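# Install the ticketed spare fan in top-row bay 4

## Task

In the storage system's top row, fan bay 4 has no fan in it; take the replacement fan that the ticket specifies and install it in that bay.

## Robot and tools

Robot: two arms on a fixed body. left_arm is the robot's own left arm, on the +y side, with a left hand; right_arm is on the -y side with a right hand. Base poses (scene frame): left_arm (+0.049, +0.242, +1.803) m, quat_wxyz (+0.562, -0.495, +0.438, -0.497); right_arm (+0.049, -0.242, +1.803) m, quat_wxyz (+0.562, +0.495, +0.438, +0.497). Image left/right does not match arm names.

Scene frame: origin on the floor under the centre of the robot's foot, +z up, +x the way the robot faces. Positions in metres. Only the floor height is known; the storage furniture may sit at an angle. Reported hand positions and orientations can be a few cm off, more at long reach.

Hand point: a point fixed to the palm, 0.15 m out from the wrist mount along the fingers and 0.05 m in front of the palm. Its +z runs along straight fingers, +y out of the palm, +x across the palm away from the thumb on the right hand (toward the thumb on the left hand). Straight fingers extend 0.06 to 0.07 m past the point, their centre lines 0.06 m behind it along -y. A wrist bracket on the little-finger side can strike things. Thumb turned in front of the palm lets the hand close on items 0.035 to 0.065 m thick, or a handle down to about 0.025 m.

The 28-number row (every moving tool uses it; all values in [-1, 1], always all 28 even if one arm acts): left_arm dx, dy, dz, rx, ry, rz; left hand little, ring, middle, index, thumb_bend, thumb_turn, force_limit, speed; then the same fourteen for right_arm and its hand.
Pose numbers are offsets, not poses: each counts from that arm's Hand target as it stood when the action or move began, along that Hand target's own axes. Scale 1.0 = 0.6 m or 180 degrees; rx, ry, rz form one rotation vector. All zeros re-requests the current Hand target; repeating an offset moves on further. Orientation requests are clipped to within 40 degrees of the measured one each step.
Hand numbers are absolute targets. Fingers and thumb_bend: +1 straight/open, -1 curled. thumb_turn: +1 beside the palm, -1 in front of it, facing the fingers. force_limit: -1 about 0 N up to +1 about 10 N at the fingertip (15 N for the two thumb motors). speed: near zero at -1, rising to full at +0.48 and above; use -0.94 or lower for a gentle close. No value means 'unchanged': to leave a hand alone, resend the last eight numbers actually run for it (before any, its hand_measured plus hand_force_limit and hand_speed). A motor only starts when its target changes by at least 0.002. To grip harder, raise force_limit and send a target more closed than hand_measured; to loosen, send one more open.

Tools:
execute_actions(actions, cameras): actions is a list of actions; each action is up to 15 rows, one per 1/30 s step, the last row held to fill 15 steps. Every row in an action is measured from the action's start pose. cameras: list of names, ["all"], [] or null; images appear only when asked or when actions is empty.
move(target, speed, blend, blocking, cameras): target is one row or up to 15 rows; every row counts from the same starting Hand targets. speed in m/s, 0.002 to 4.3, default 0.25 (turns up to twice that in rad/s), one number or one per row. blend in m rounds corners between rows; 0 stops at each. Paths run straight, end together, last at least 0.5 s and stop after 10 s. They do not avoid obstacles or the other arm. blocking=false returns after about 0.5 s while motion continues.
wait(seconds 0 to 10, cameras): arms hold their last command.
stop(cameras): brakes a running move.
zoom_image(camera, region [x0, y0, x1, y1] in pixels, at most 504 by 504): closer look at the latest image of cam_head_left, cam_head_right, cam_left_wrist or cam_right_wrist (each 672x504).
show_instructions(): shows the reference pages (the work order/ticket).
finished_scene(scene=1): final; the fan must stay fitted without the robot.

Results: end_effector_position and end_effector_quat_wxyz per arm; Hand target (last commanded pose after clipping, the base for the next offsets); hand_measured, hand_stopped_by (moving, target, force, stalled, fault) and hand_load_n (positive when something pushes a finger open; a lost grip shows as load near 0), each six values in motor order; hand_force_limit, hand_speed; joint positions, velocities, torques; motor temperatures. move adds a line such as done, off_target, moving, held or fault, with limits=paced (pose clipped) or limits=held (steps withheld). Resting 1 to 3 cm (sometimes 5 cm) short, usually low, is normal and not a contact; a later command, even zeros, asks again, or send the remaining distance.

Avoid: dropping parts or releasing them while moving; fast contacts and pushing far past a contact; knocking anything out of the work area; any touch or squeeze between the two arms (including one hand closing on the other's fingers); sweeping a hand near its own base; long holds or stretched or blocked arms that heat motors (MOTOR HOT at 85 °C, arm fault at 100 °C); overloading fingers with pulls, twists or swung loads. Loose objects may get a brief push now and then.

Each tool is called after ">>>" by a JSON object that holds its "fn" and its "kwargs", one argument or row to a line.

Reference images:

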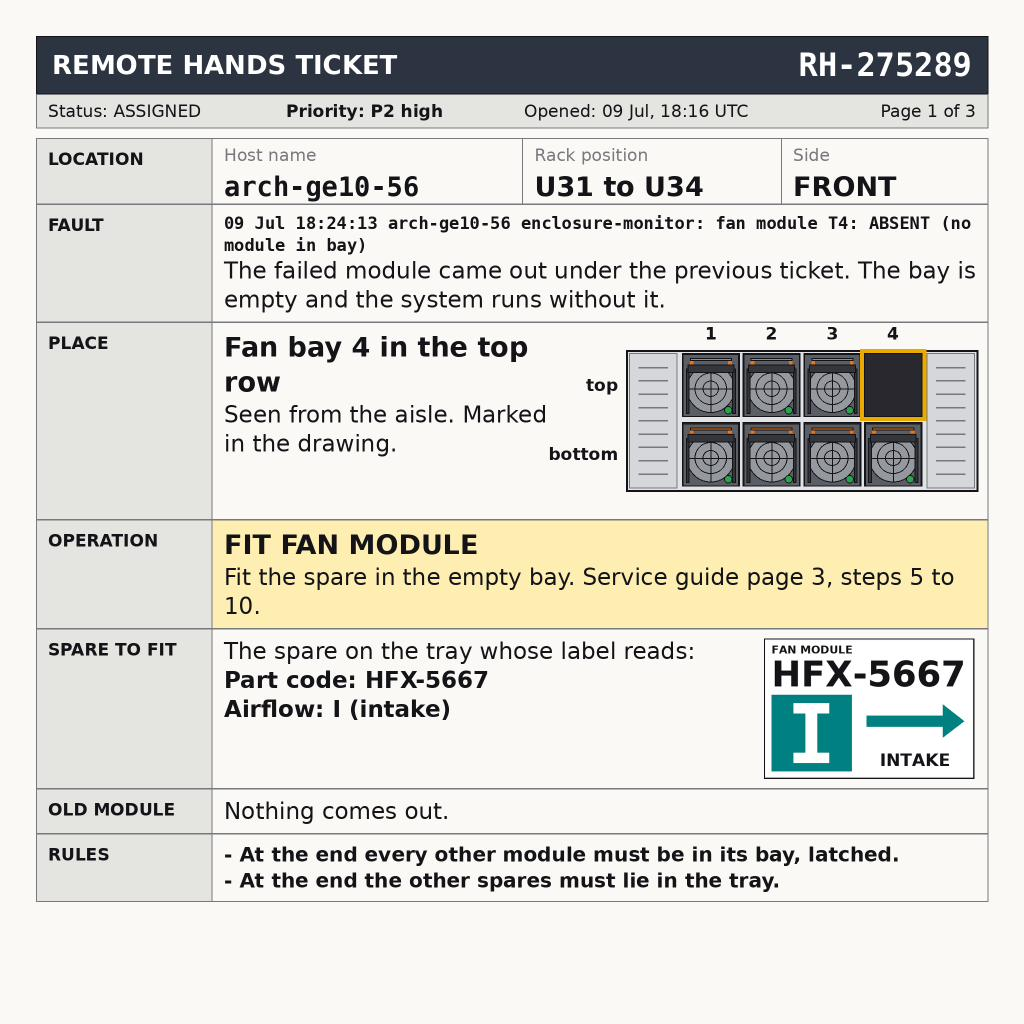

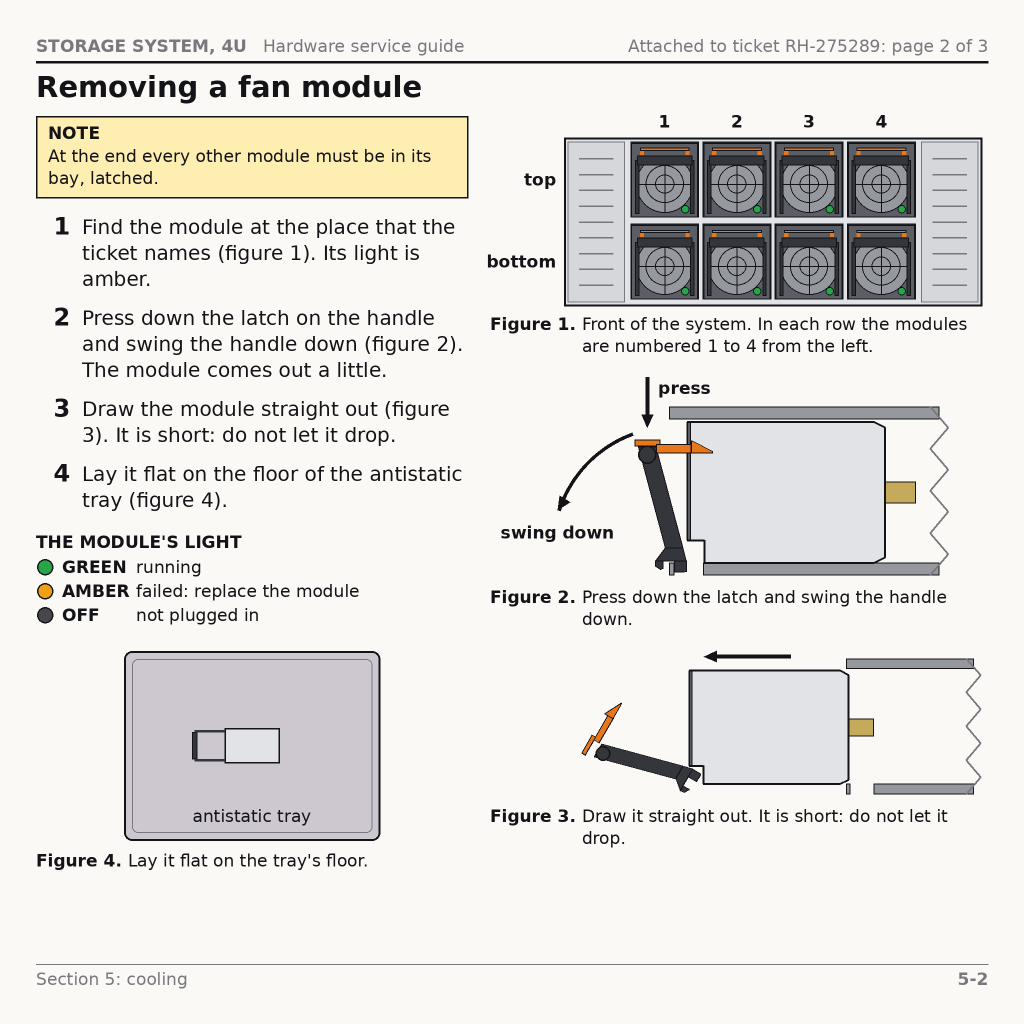

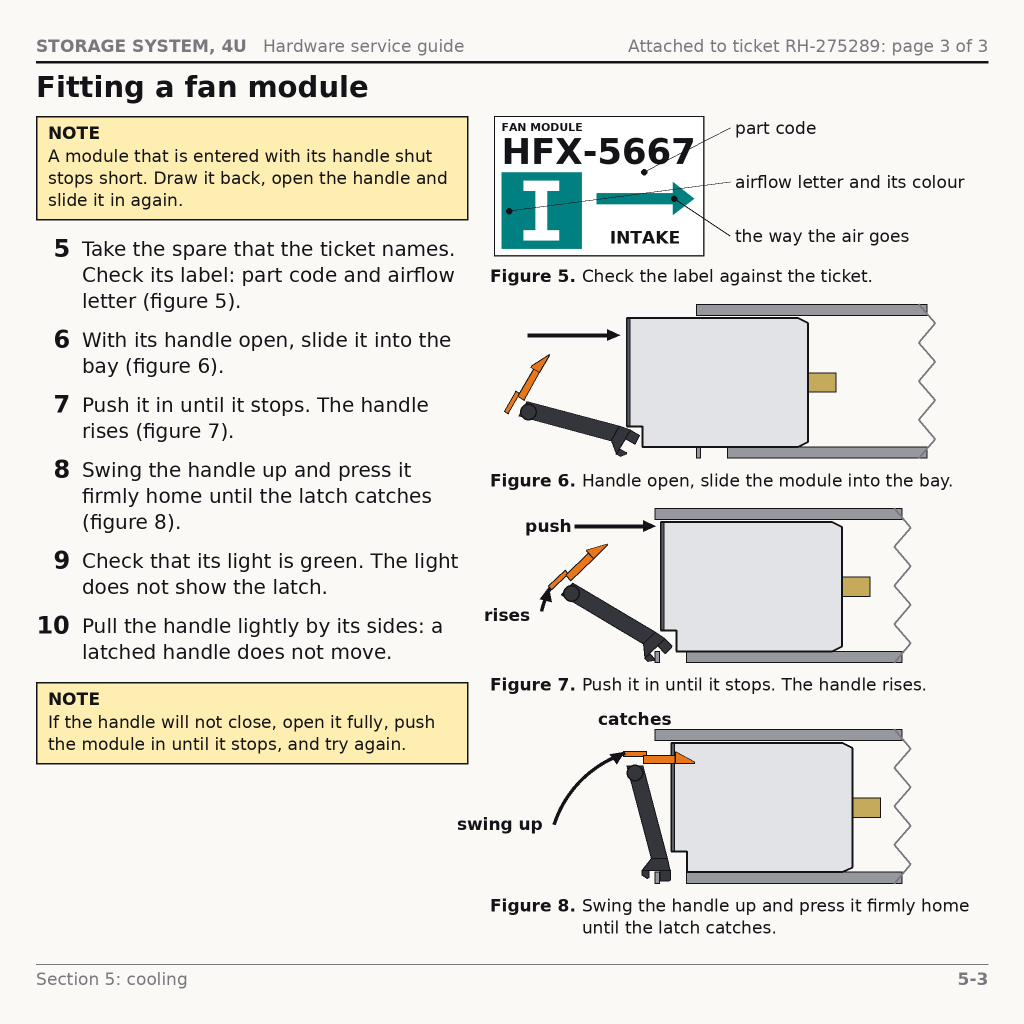

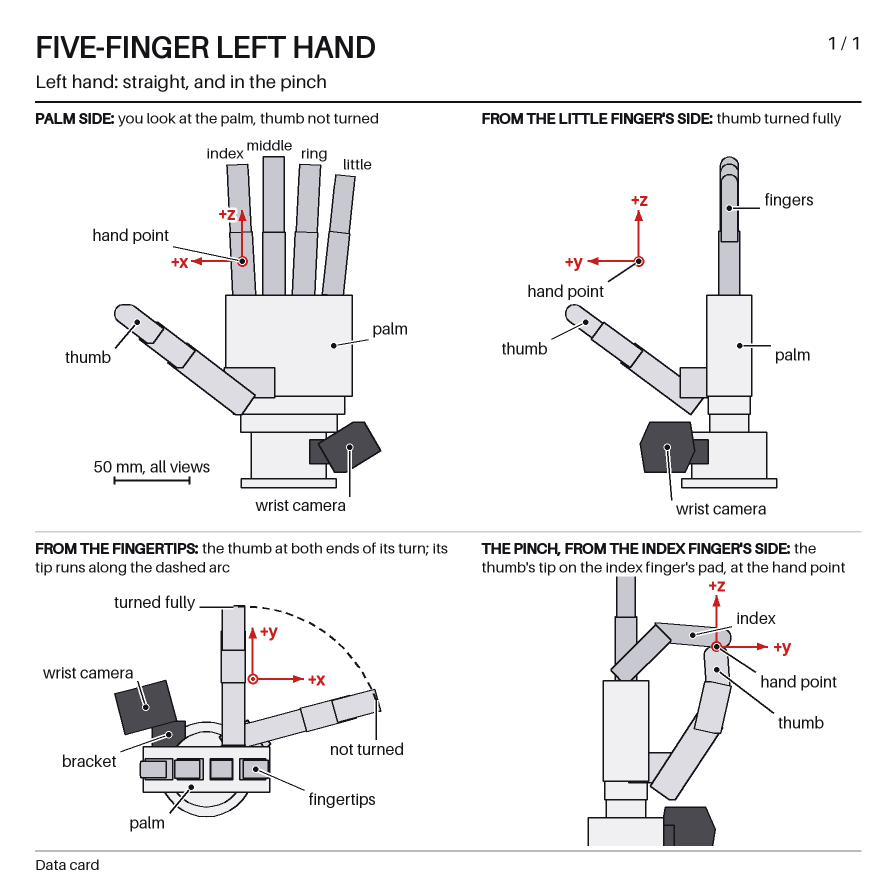

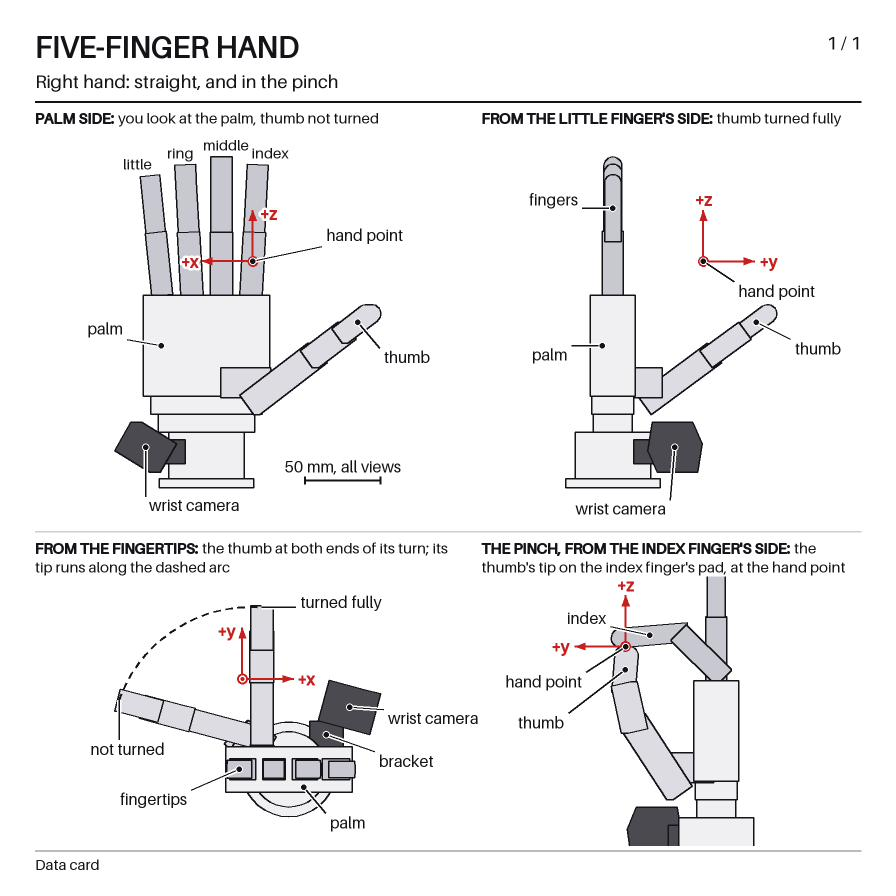

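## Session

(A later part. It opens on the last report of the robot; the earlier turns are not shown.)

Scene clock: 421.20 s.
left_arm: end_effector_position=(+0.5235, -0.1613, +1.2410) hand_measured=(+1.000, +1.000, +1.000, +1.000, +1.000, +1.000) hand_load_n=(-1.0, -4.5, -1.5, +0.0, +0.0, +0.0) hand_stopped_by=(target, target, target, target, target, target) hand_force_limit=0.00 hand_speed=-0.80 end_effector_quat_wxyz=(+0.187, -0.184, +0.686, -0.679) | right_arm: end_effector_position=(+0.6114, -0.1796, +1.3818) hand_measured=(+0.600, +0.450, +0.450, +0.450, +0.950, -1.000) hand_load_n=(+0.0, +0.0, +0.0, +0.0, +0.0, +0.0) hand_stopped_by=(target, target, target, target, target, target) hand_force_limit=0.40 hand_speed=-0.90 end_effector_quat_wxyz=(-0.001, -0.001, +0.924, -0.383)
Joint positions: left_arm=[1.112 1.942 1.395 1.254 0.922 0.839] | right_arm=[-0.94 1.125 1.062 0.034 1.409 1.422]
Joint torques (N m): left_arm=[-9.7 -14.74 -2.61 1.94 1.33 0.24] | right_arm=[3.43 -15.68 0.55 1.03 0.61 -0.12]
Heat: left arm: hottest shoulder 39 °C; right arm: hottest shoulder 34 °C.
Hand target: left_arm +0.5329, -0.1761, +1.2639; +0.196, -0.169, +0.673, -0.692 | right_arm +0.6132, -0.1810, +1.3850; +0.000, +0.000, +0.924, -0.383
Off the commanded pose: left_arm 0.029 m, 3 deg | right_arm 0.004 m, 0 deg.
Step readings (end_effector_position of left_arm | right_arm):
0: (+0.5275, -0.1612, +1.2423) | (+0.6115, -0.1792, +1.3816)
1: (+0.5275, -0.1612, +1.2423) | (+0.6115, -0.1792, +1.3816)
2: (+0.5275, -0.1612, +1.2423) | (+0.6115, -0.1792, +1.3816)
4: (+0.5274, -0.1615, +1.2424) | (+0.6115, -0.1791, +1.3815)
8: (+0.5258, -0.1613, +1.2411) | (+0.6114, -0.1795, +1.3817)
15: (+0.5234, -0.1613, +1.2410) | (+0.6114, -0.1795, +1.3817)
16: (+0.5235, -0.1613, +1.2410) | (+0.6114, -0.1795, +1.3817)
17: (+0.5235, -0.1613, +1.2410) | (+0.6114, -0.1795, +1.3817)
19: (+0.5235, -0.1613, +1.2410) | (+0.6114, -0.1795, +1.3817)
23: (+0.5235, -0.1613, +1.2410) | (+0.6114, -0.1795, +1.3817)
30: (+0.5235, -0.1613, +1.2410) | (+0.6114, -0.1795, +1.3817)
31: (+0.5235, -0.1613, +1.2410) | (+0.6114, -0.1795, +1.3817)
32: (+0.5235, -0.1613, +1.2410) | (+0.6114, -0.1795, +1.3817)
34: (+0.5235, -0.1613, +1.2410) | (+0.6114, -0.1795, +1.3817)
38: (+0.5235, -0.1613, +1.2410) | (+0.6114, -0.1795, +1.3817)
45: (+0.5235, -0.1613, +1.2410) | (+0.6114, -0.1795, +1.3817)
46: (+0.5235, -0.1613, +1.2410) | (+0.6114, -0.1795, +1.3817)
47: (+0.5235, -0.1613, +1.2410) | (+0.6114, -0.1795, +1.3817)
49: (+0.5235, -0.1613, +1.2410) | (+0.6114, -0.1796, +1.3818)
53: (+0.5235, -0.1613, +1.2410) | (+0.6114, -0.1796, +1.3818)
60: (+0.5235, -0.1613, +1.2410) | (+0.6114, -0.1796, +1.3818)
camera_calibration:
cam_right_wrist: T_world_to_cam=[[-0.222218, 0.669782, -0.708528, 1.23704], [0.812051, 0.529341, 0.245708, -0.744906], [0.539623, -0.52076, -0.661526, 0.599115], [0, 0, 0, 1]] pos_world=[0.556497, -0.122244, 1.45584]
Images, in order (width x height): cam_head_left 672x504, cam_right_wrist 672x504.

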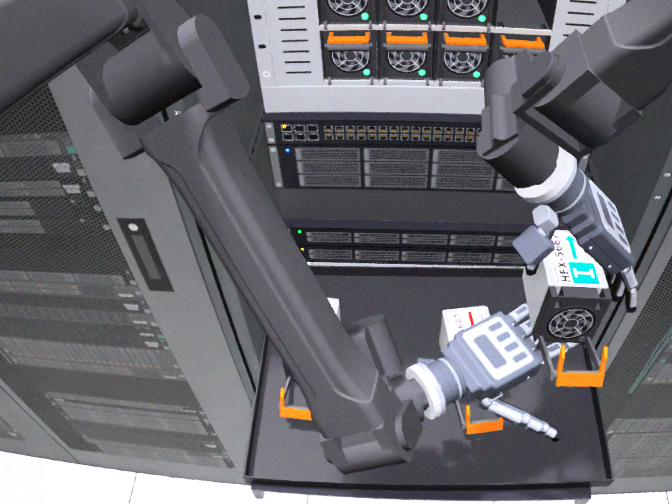

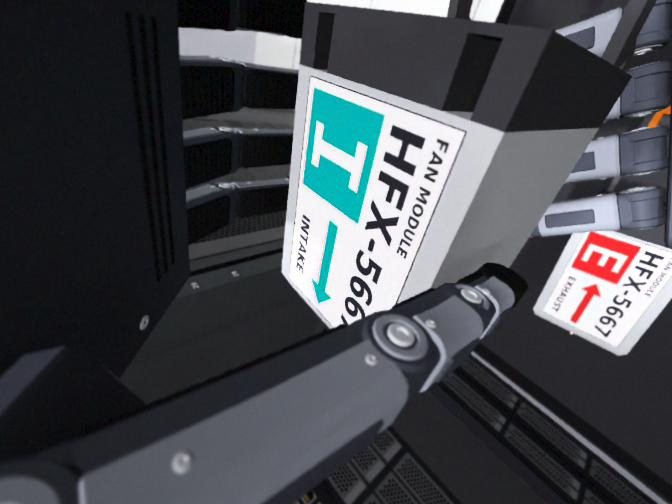

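>>> {"fn": "execute_actions", "kwargs": {
  "actions": [
    [[0,0,0,0,0,0,1,1,1,1,1,1,0.0,-0.8,0,0,0,0,0,0,1,1,1,1,1,-1,0.4,-0.6]],
    [[0,0,0,0,0,0,1,1,1,1,1,1,0.0,-0.8,0,0,0,0,0,0,1,1,1,1,1,-1,0.4,-0.6]]
  ]
}}

>>> {"fn": "move", "kwargs": {
  "target": [
    [0,0,0,0,0,0,1,1,1,1,1,1,0.0,-0.8,0,-0.0707,-0.0707,0,0,0,1,1,1,1,1,-1,0.4,-0.6],
    [0,0,0,0,0,0,1,1,1,1,1,1,0.0,-0.8,-0.0115,-0.3877,-0.4483,-0.3375,-0.1268,0.5178,1,1,1,1,1,-1,0.4,-0.6]
  ],
  "speed": [0.06,0.2],
  "blend": [0.02,0],
  "cameras": ["all"]
}}

Scene clock: 423.97 s.
left_arm: end_effector_position=(+0.5235, -0.1613, +1.2410) hand_measured=(+1.000, +1.000, +1.000, +1.000, +1.000, +1.000) hand_load_n=(-0.5, -5.0, -1.5, +0.0, +0.0, -0.5) hand_stopped_by=(target, target, target, target, target, target) hand_force_limit=0.00 hand_speed=-0.80 end_effector_quat_wxyz=(+0.187, -0.184, +0.686, -0.679) | right_arm: end_effector_position=(+0.6114, -0.1796, +1.3818) hand_measured=(+1.000, +1.000, +1.000, +1.000, +1.000, -1.000) hand_load_n=(-0.5, -0.5, +0.0, -0.5, +0.0, +0.0) hand_stopped_by=(target, target, target, target, target, target) hand_force_limit=0.40 hand_speed=-0.60 end_effector_quat_wxyz=(-0.001, -0.001, +0.924, -0.383)
Joint positions: left_arm=[1.112 1.942 1.395 1.254 0.922 0.839] | right_arm=[-0.94 1.125 1.062 0.034 1.409 1.422]
Joint torques (N m): left_arm=[-9.76 -14.74 -2.61 1.94 1.34 0.24] | right_arm=[3.08 -15.33 0.61 1.06 0.62 -0.13]
Heat: left arm: hottest shoulder 39 °C; right arm: hottest shoulder 34 °C.
Hand target: left_arm +0.5329, -0.1761, +1.2639; +0.196, -0.169, +0.673, -0.692 | right_arm +0.6133, -0.1810, +1.3849; +0.000, +0.000, +0.924, -0.383
Off the commanded pose: left_arm 0.029 m, 3 deg | right_arm 0.004 m, 0 deg.
Step readings (end_effector_position of left_arm | right_arm):
0: (+0.5235, -0.1613, +1.2410) | (+0.6114, -0.1796, +1.3818)
1: (+0.5235, -0.1613, +1.2410) | (+0.6114, -0.1796, +1.3818)
2: (+0.5235, -0.1613, +1.2410) | (+0.6114, -0.1796, +1.3818)
4: (+0.5235, -0.1613, +1.2410) | (+0.6114, -0.1796, +1.3818)
8: (+0.5235, -0.1613, +1.2410) | (+0.6114, -0.1796, +1.3818)
15: (+0.5235, -0.1613, +1.2410) | (+0.6114, -0.1796, +1.3818)
16: (+0.5235, -0.1613, +1.2410) | (+0.6114, -0.1796, +1.3818)
17: (+0.5235, -0.1613, +1.2410) | (+0.6114, -0.1796, +1.3818)
19: (+0.5235, -0.1613, +1.2410) | (+0.6114, -0.1796, +1.3818)
23: (+0.5235, -0.1613, +1.2410) | (+0.6114, -0.1796, +1.3818)
30: (+0.5235, -0.1613, +1.2410) | (+0.6114, -0.1796, +1.3818)

Scene clock: 430.63 s.
left_arm: end_effector_position=(+0.5235, -0.1613, +1.2410) hand_measured=(+1.000, +1.000, +1.000, +1.000, +1.000, +1.000) hand_load_n=(-1.0, -5.0, -1.5, +0.0, +0.0, +0.0) hand_stopped_by=(target, target, target, target, target, target) hand_force_limit=0.00 hand_speed=-0.80 end_effector_quat_wxyz=(+0.187, -0.184, +0.686, -0.679) | right_arm: end_effector_position=(+0.6212, -0.1492, +1.7344) hand_measured=(+1.000, +1.000, +1.000, +1.000, +1.000, -1.000) hand_load_n=(+0.0, +0.0, +0.0, +0.0, +0.0, +0.0) hand_stopped_by=(target, target, target, target, target, target) hand_force_limit=0.40 hand_speed=-0.60 end_effector_quat_wxyz=(+0.375, +0.524, +0.721, +0.255)
Joint positions: left_arm=[1.112 1.942 1.395 1.254 0.922 0.839] | right_arm=[-0.334 0.707 0.332 1.56 0.674 1.671]
Joint torques (N m): left_arm=[-9.7 -14.74 -2.61 1.95 1.34 0.24] | right_arm=[0.97 -5.36 0.02 1.74 -0.77 0.05]
Heat: left arm: hottest shoulder 39 °C; right arm: hottest shoulder 34 °C.
Hand target: left_arm +0.5329, -0.1761, +1.2639; +0.196, -0.169, +0.673, -0.692 | right_arm +0.6201, -0.1553, +1.7397; +0.418, +0.570, +0.677, +0.204
Off the commanded pose: left_arm 0.029 m, 3 deg | right_arm 0.008 m, 11 deg.
joint sent to its limit (right arm) — joint 4 (wrist pitch), upper limit. The joint targets are off in orientation, not in position.
move: off_target (left_arm, right_arm)
camera_calibration:
cam_left_wrist: T_world_to_cam=[[-0.193715, -0.129952, 0.972413, -1.12952], [-0.980744, 0.000560022, -0.195299, 0.756819], [0.0248349, -0.99152, -0.127558, 0.106095], [0, 0, 0, 1]] pos_world=[0.520807, -0.0420107, 1.2597]
cam_right_wrist: T_world_to_cam=[[0.536016, 0.520979, 0.66428, -1.40556], [-0.192853, -0.690495, 0.697154, -1.19627], [0.821885, -0.501794, -0.269643, -0.00928982], [0, 0, 0, 1]] pos_world=[0.530333, -0.098412, 1.76517]

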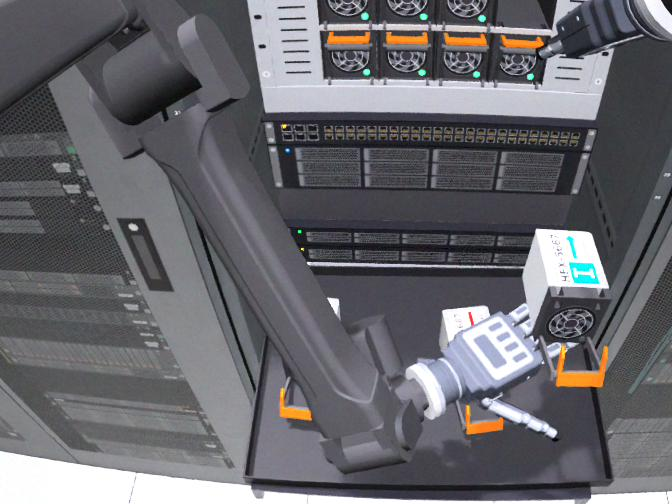

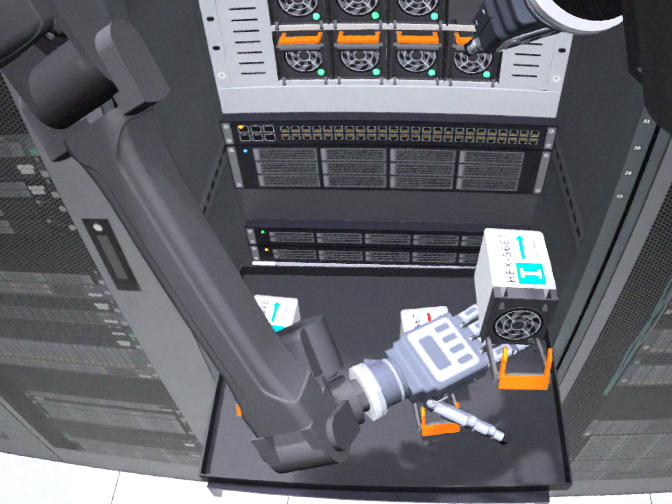

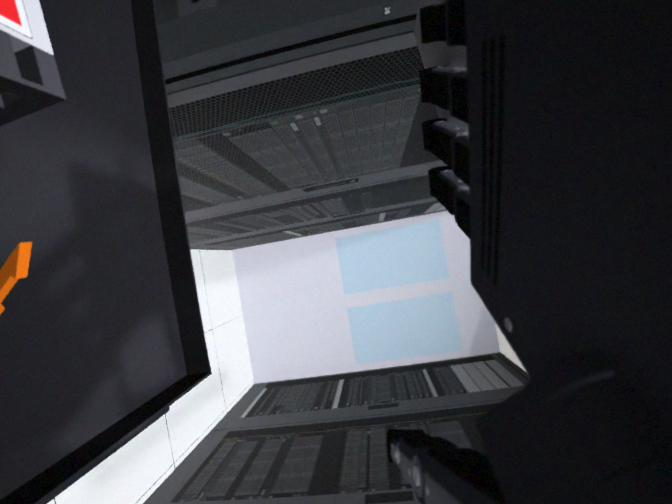

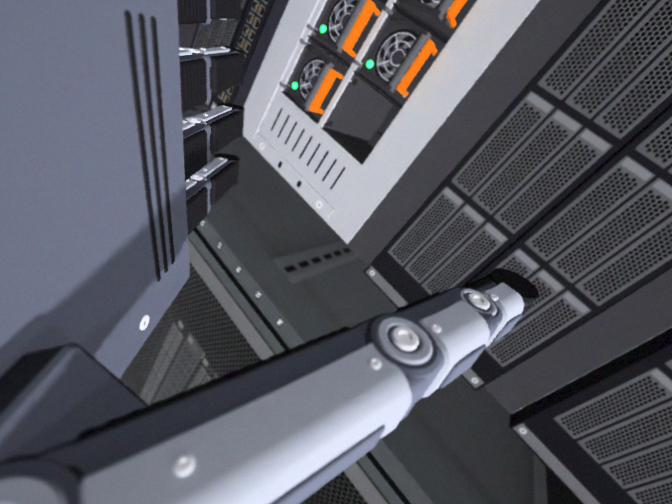

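>>> {"fn": "zoom_image", "kwargs": {
  "camera": "cam_head_left",
  "region": [510, 215, 630, 400]
}}

>>> {"fn": "zoom_image", "kwargs": {
  "camera": "cam_head_right",
  "region": [460, 215, 580, 400]
}}

Scaled by 2.724 from the camera's 672x504 image, which has a finer 960x720 frame.

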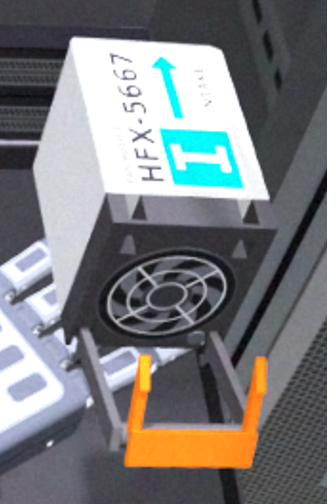

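Scaled by 2.724 from the camera's 672x504 image, which has a finer 960x720 frame.

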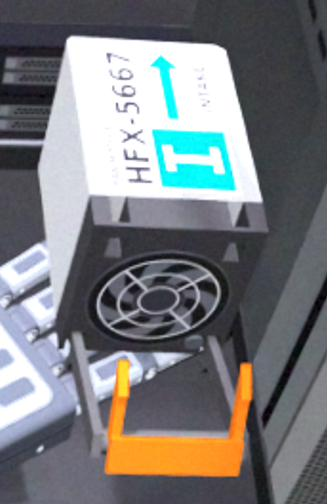

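>>> {"fn": "move", "kwargs": {
  "target": [
    [-0.0507,-0.2476,0.0342,0,0,0,1,1,1,1,1,1,0.0,-0.8,0,0,0,0,0,0,1,1,1,1,1,1,0.4,0.0],
    [-0.2228,-0.3465,0.1084,0,0,0,1,1,1,1,1,1,0.0,-0.8,0,0,0,0,0,0,1,1,1,1,1,1,0.4,0.0]
  ],
  "speed": 0.09,
  "blend": [0.03,0],
  "cameras": ["all"]
}}

Scene clock: 438.77 s.
left_arm: end_effector_position=(+0.6485, -0.1542, +1.4441) hand_measured=(+1.000, +1.000, +1.000, +1.000, +1.000, +1.000) hand_load_n=(-1.0, -4.5, -1.5, +0.0, +0.0, +0.0) hand_stopped_by=(target, target, target, target, target, target) hand_force_limit=0.00 hand_speed=-0.80 end_effector_quat_wxyz=(+0.172, -0.184, +0.695, -0.673) | right_arm: end_effector_position=(+0.6212, -0.1493, +1.7344) hand_measured=(+1.000, +1.000, +1.000, +1.000, +1.000, +1.000) hand_load_n=(+0.0, +0.0, +0.0, +0.0, +0.0, +0.0) hand_stopped_by=(target, target, target, target, target, target) hand_force_limit=0.40 hand_speed=0.00 end_effector_quat_wxyz=(+0.374, +0.524, +0.721, +0.255)
Joint positions: left_arm=[0.907 1.371 1.135 0.765 0.747 1.035] | right_arm=[-0.333 0.707 0.332 1.56 0.674 1.672]
Joint torques (N m): left_arm=[-9.41 -17.44 0.92 1.77 1.54 0.23] | right_arm=[0.79 -5.71 -0.12 1.89 -0.73 0.02]
Heat: left arm: hottest shoulder 39 °C; right arm: hottest shoulder 33 °C.
Hand target: left_arm +0.6717, -0.1625, +1.4779; +0.196, -0.169, +0.673, -0.693 | right_arm +0.6200, -0.1552, +1.7396; +0.418, +0.570, +0.677, +0.204
Off the commanded pose: left_arm 0.042 m, 5 deg | right_arm 0.008 m, 11 deg.
joint sent to its limit (right arm) — joint 4 (wrist pitch), upper limit. The joint targets are off in orientation, not in position.
move: off_target (left_arm, right_arm); blend cut to 0 m at target 1
camera_calibration:
cam_left_wrist: T_world_to_cam=[[-0.171937, -0.139289, 0.975211, -1.32141], [-0.985107, 0.0228526, -0.170418, 0.88951], [0.00145123, -0.989988, -0.141144, 0.170879], [0, 0, 0, 1]] pos_world=[0.648816, -0.0352176, 1.46436]
cam_right_wrist: T_world_to_cam=[[0.536453, 0.519391, 0.66517, -1.40765], [-0.19349, -0.69149, 0.69599, -1.19411], [0.82145, -0.50207, -0.270456, -0.00759888], [0, 0, 0, 1]] pos_world=[0.530331, -0.0984139, 1.76536]

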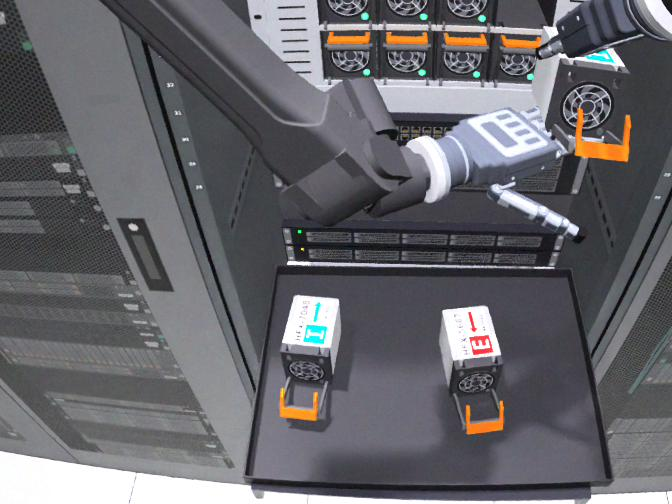

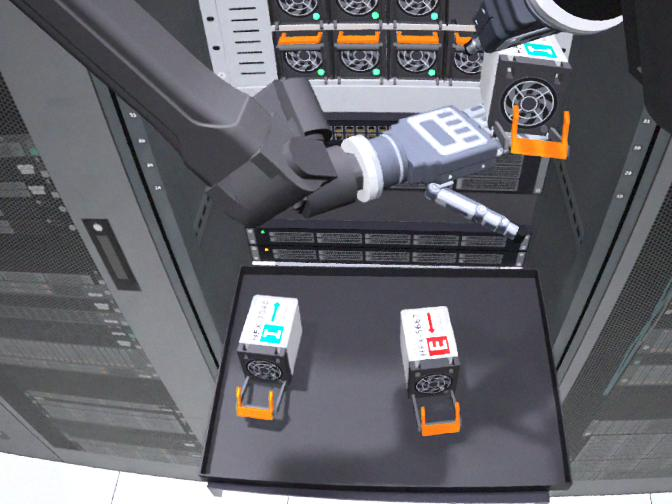

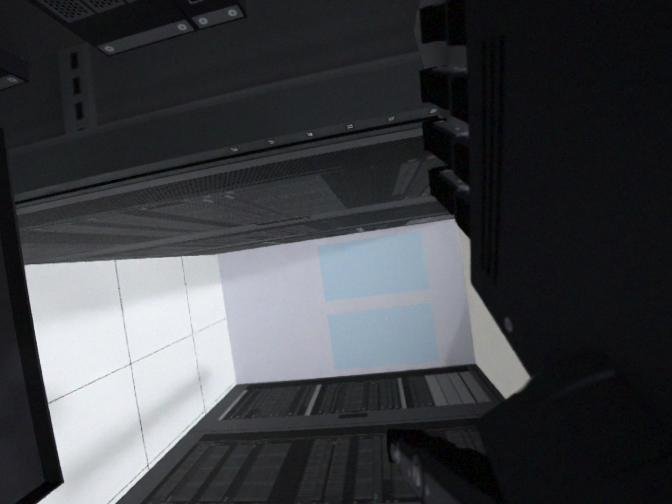

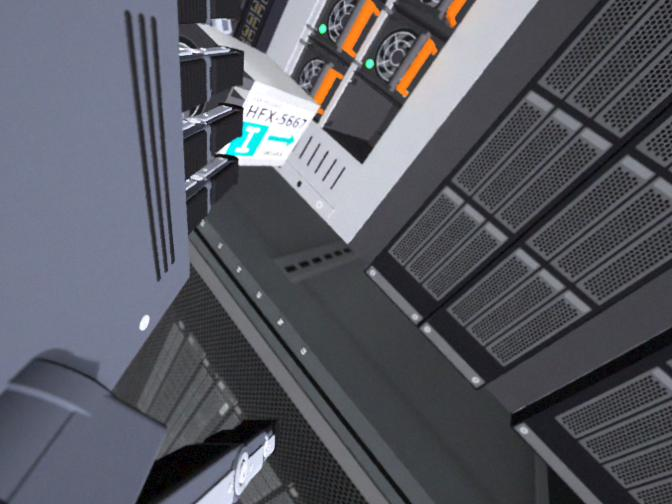

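>>> {"fn": "move", "kwargs": {
  "target": [-0.1222,-0.0215,0.0448,0.0109,-0.0098,0.0028,1,1,1,1,1,1,0.0,-0.8,0,0,0,0,0,0,1,1,1,1,1,1,0.4,0.0],
  "speed": 0.06,
  "cameras": ["all"]
}}

>>> {"fn": "zoom_image", "kwargs": {
  "camera": "cam_right_wrist",
  "region": [230, 30, 430, 200]
}}

Scene clock: 441.67 s.
left_arm: end_effector_position=(+0.7174, -0.1476, +1.4549) hand_measured=(+1.000, +1.000, +1.000, +1.000, +1.000, +1.000) hand_load_n=(-1.0, -4.5, -1.5, -0.5, +0.0, +0.0) hand_stopped_by=(target, target, target, target, target, target) hand_force_limit=0.00 hand_speed=-0.80 end_effector_quat_wxyz=(+0.191, -0.179, +0.685, -0.679) | right_arm: end_effector_position=(+0.6212, -0.1493, +1.7344) hand_measured=(+1.000, +1.000, +1.000, +1.000, +1.000, +1.000) hand_load_n=(+0.0, +0.0, +0.0, +0.0, +0.0, +0.0) hand_stopped_by=(target, target, target, target, target, target) hand_force_limit=0.40 hand_speed=0.00 end_effector_quat_wxyz=(+0.374, +0.524, +0.721, +0.255)
Joint positions: left_arm=[0.907 1.358 1.282 0.65 0.762 1.03] | right_arm=[-0.333 0.707 0.332 1.56 0.674 1.672]
Joint torques (N m): left_arm=[-8.82 -19.43 2.71 1.65 1.73 -0.05] | right_arm=[0.67 -5.66 0.01 1.88 -0.78 0]
Heat: left arm: hottest shoulder 39 °C; right arm: hottest shoulder 33 °C.
Hand target: left_arm +0.7481, -0.1489, +1.4940; +0.212, -0.173, +0.659, -0.700 | right_arm +0.6200, -0.1552, +1.7396; +0.418, +0.570, +0.677, +0.204
Off the commanded pose: left_arm 0.050 m, 5 deg | right_arm 0.008 m, 11 deg.
joint sent to its limit (right arm) — joint 4 (wrist pitch), upper limit. The joint targets are off in orientation, not in position.
move: off_target (left_arm, right_arm)
camera_calibration:
cam_left_wrist: T_world_to_cam=[[-0.205998, -0.130684, 0.969787, -1.28559], [-0.978193, 0.000637073, -0.207698, 1.005], [0.026525, -0.991424, -0.127965, 0.141549], [0, 0, 0, 1]] pos_world=[0.714498, -0.0283112, 1.4736]
cam_right_wrist: T_world_to_cam=[[0.536453, 0.519391, 0.66517, -1.40765], [-0.19349, -0.69149, 0.69599, -1.19411], [0.82145, -0.50207, -0.270456, -0.00759888], [0, 0, 0, 1]] pos_world=[0.530331, -0.0984139, 1.76536]

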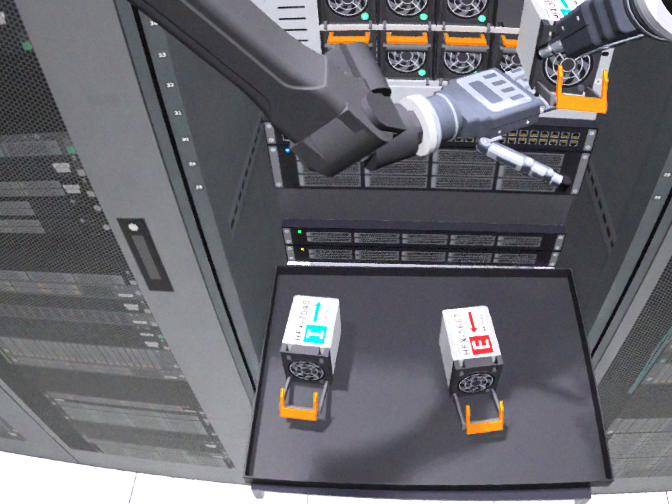

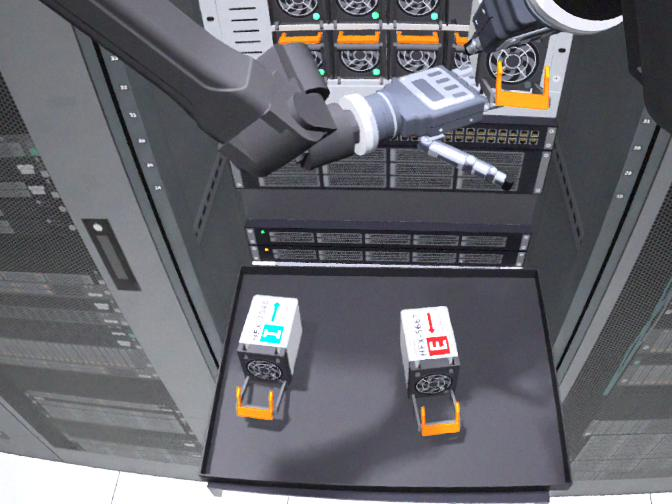

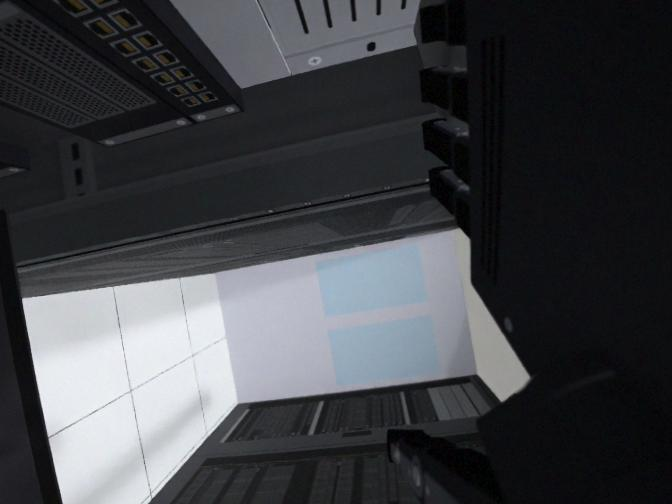

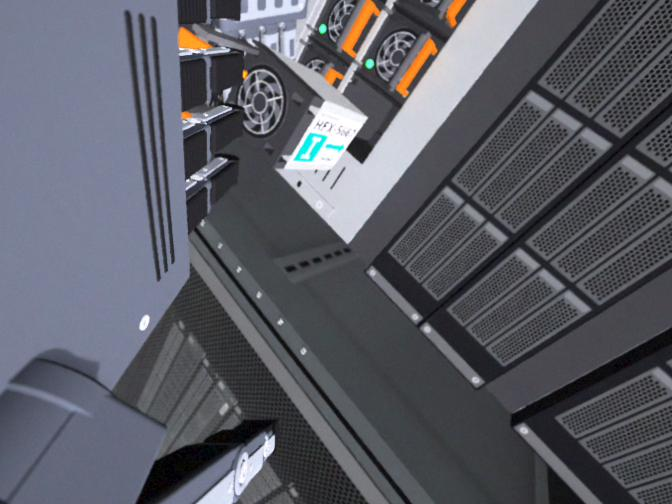

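Scaled by 2.520 from the camera's 672x504 image, which has a finer 960x720 frame.

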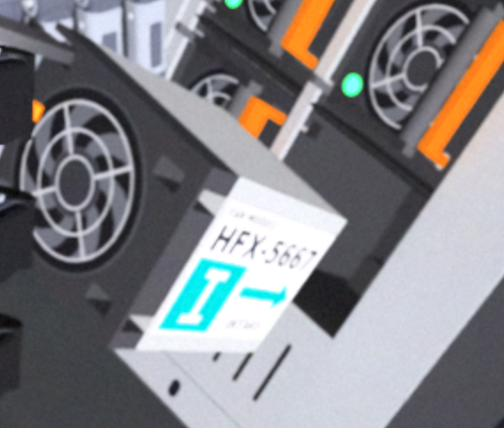

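>>> {"fn": "move", "kwargs": {
  "target": [-0.0618,-0.003,-0.0048,0.022,0,0,1,1,1,1,1,1,0.0,-0.8,0,0,0,0,0,0,1,1,1,1,1,1,0.4,0.0],
  "speed": 0.05,
  "cameras": ["all"]
}}

>>> {"fn": "zoom_image", "kwargs": {
  "camera": "cam_right_wrist",
  "region": [270, 50, 430, 190]
}}

Scene clock: 448.70 s.
left_arm: end_effector_position=(+0.7460, -0.1367, +1.4696) hand_measured=(+1.000, +1.000, +1.000, +1.000, +1.000, +1.000) hand_load_n=(-1.0, -4.5, -1.0, -0.5, +0.0, +0.0) hand_stopped_by=(target, target, target, target, target, target) hand_force_limit=0.00 hand_speed=-0.80 end_effector_quat_wxyz=(+0.186, -0.177, +0.654, -0.711) | right_arm: end_effector_position=(+0.6212, -0.1493, +1.7344) hand_measured=(+1.000, +1.000, +1.000, +1.000, +1.000, +1.000) hand_load_n=(+0.0, +0.0, +0.0, +0.0, +0.0, +0.0) hand_stopped_by=(target, target, target, target, target, target) hand_force_limit=0.40 hand_speed=0.00 end_effector_quat_wxyz=(+0.374, +0.524, +0.721, +0.255)
Joint positions: left_arm=[0.939 1.358 1.35 0.658 0.864 0.936] | right_arm=[-0.333 0.707 0.332 1.56 0.674 1.672]
Joint torques (N m): left_arm=[-6.83 -19.66 3.47 2.73 1.64 -0.07] | right_arm=[1.03 -5.77 -0.09 1.84 -0.76 -0.02]
Heat: left arm: hottest shoulder 39 °C; right arm: hottest shoulder 33 °C.
Hand target: left_arm +0.7780, -0.1269, +1.4970; +0.218, -0.166, +0.634, -0.723 | right_arm +0.6200, -0.1552, +1.7396; +0.418, +0.570, +0.677, +0.204
Off the commanded pose: left_arm 0.043 m, 5 deg | right_arm 0.008 m, 11 deg.
joint sent to its limit (right arm) — joint 4 (wrist pitch), upper limit. The joint targets are off in orientation, not in position.
move: off_target (left_arm, right_arm)
camera_calibration:
cam_left_wrist: T_world_to_cam=[[-0.226739, -0.0435895, 0.97298, -1.26995], [-0.973802, -0.00760625, -0.227271, 1.0604], [0.0173073, -0.999021, -0.0407229, 0.0310554], [0, 0, 0, 1]] pos_world=[0.744137, -0.0162658, 1.4779]
cam_right_wrist: T_world_to_cam=[[0.536453, 0.519391, 0.66517, -1.40765], [-0.19349, -0.69149, 0.69599, -1.19411], [0.82145, -0.50207, -0.270456, -0.00759888], [0, 0, 0, 1]] pos_world=[0.530331, -0.0984139, 1.76536]

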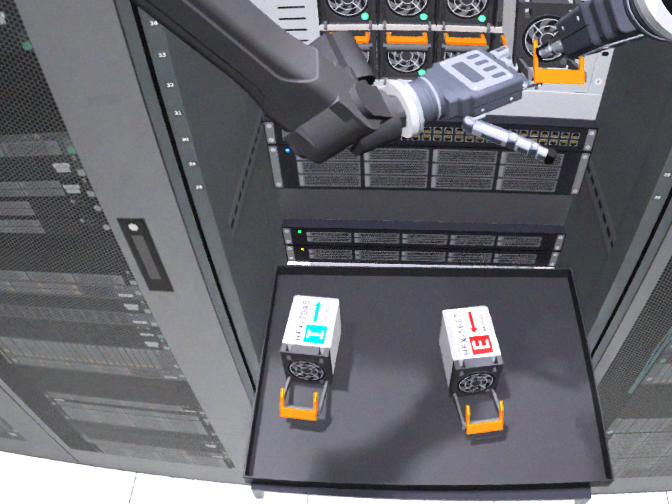

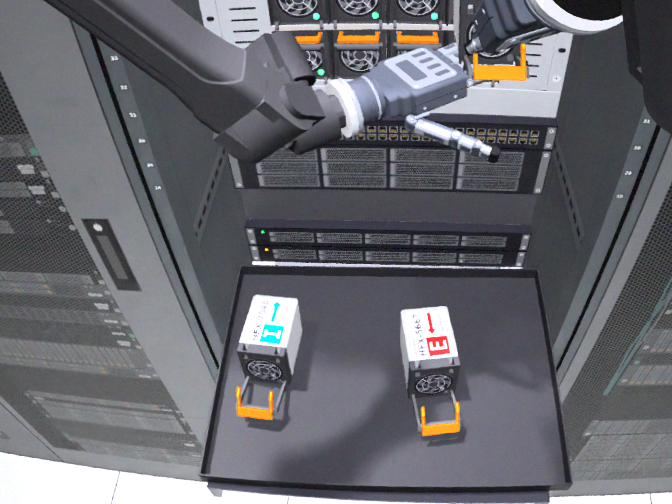

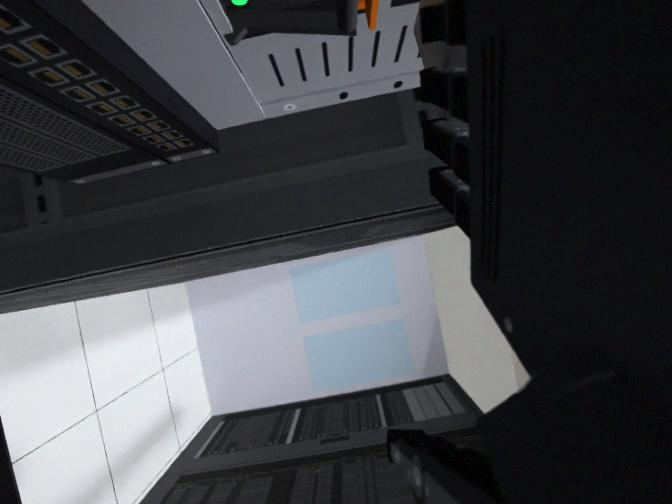

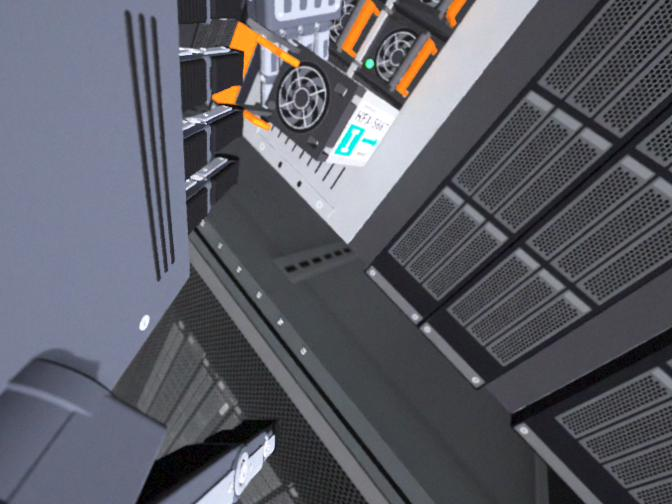

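Scaled by 3.150 from the camera's 672x504 image, which has a finer 960x720 frame.

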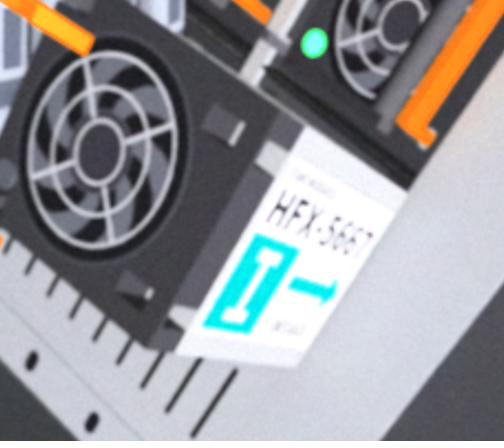

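>>> {"fn": "move", "kwargs": {
  "target": [0.0026,0.0234,-0.0005,-0.014,0,0,1,1,1,1,1,1,0.0,-0.8,0,0,0,0,0,0,1,1,1,1,1,1,0.4,0.0],
  "speed": 0.04,
  "cameras": ["cam_right_wrist"]
}}

>>> {"fn": "zoom_image", "kwargs": {
  "camera": "cam_right_wrist",
  "region": [270, 50, 430, 190]
}}

Scene clock: 451.90 s.
left_arm: end_effector_position=(+0.7528, -0.1342, +1.4650) hand_measured=(+1.000, +1.000, +1.000, +1.000, +1.000, +1.000) hand_load_n=(-1.5, -4.5, -1.0, +0.0, +0.0, -0.5) hand_stopped_by=(target, target, target, target, target, target) hand_force_limit=0.00 hand_speed=-0.80 end_effector_quat_wxyz=(+0.188, -0.186, +0.662, -0.702) | right_arm: end_effector_position=(+0.6212, -0.1493, +1.7344) hand_measured=(+1.000, +1.000, +1.000, +1.000, +1.000, +1.000) hand_load_n=(+0.5, +0.0, -0.5, +0.0, +0.0, +0.0) hand_stopped_by=(target, target, target, target, target, target) hand_force_limit=0.40 hand_speed=0.00 end_effector_quat_wxyz=(+0.374, +0.524, +0.721, +0.255)
Joint positions: left_arm=[0.939 1.358 1.364 0.64 0.834 0.935] | right_arm=[-0.333 0.707 0.332 1.56 0.674 1.672]
Joint torques (N m): left_arm=[-6.77 -18.73 3.7 1.73 1.43 0.2] | right_arm=[1.14 -5.48 0.01 1.92 -0.79 0.02]
Heat: left arm: hottest shoulder 39 °C; right arm: hottest shoulder 32 °C.
Hand target: left_arm +0.7778, -0.1289, +1.4830; +0.214, -0.171, +0.650, -0.709 | right_arm +0.6200, -0.1552, +1.7396; +0.418, +0.570, +0.677, +0.204
Off the commanded pose: left_arm 0.031 m, 4 deg | right_arm 0.008 m, 11 deg.
joint sent to its limit (right arm) — joint 4 (wrist pitch), upper limit. The joint targets are off in orientation, not in position.
move: off_target (left_arm, right_arm)
camera_calibration:
cam_right_wrist: T_world_to_cam=[[0.536453, 0.519391, 0.66517, -1.40765], [-0.19349, -0.69149, 0.69599, -1.19411], [0.82145, -0.50207, -0.270456, -0.00759888], [0, 0, 0, 1]] pos_world=[0.530331, -0.0984139, 1.76536]
Images, in order (width x height): cam_right_wrist 672x504.

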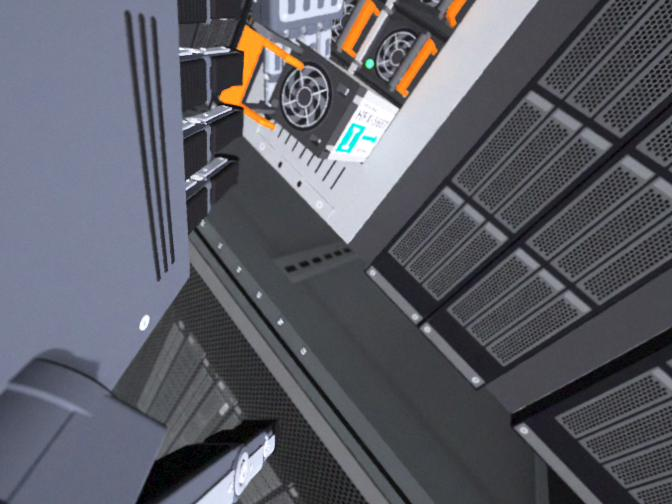

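Scaled by 3.150 from the camera's 672x504 image, which has a finer 960x720 frame.

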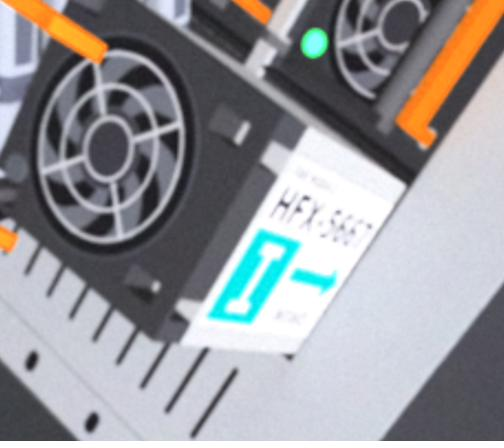

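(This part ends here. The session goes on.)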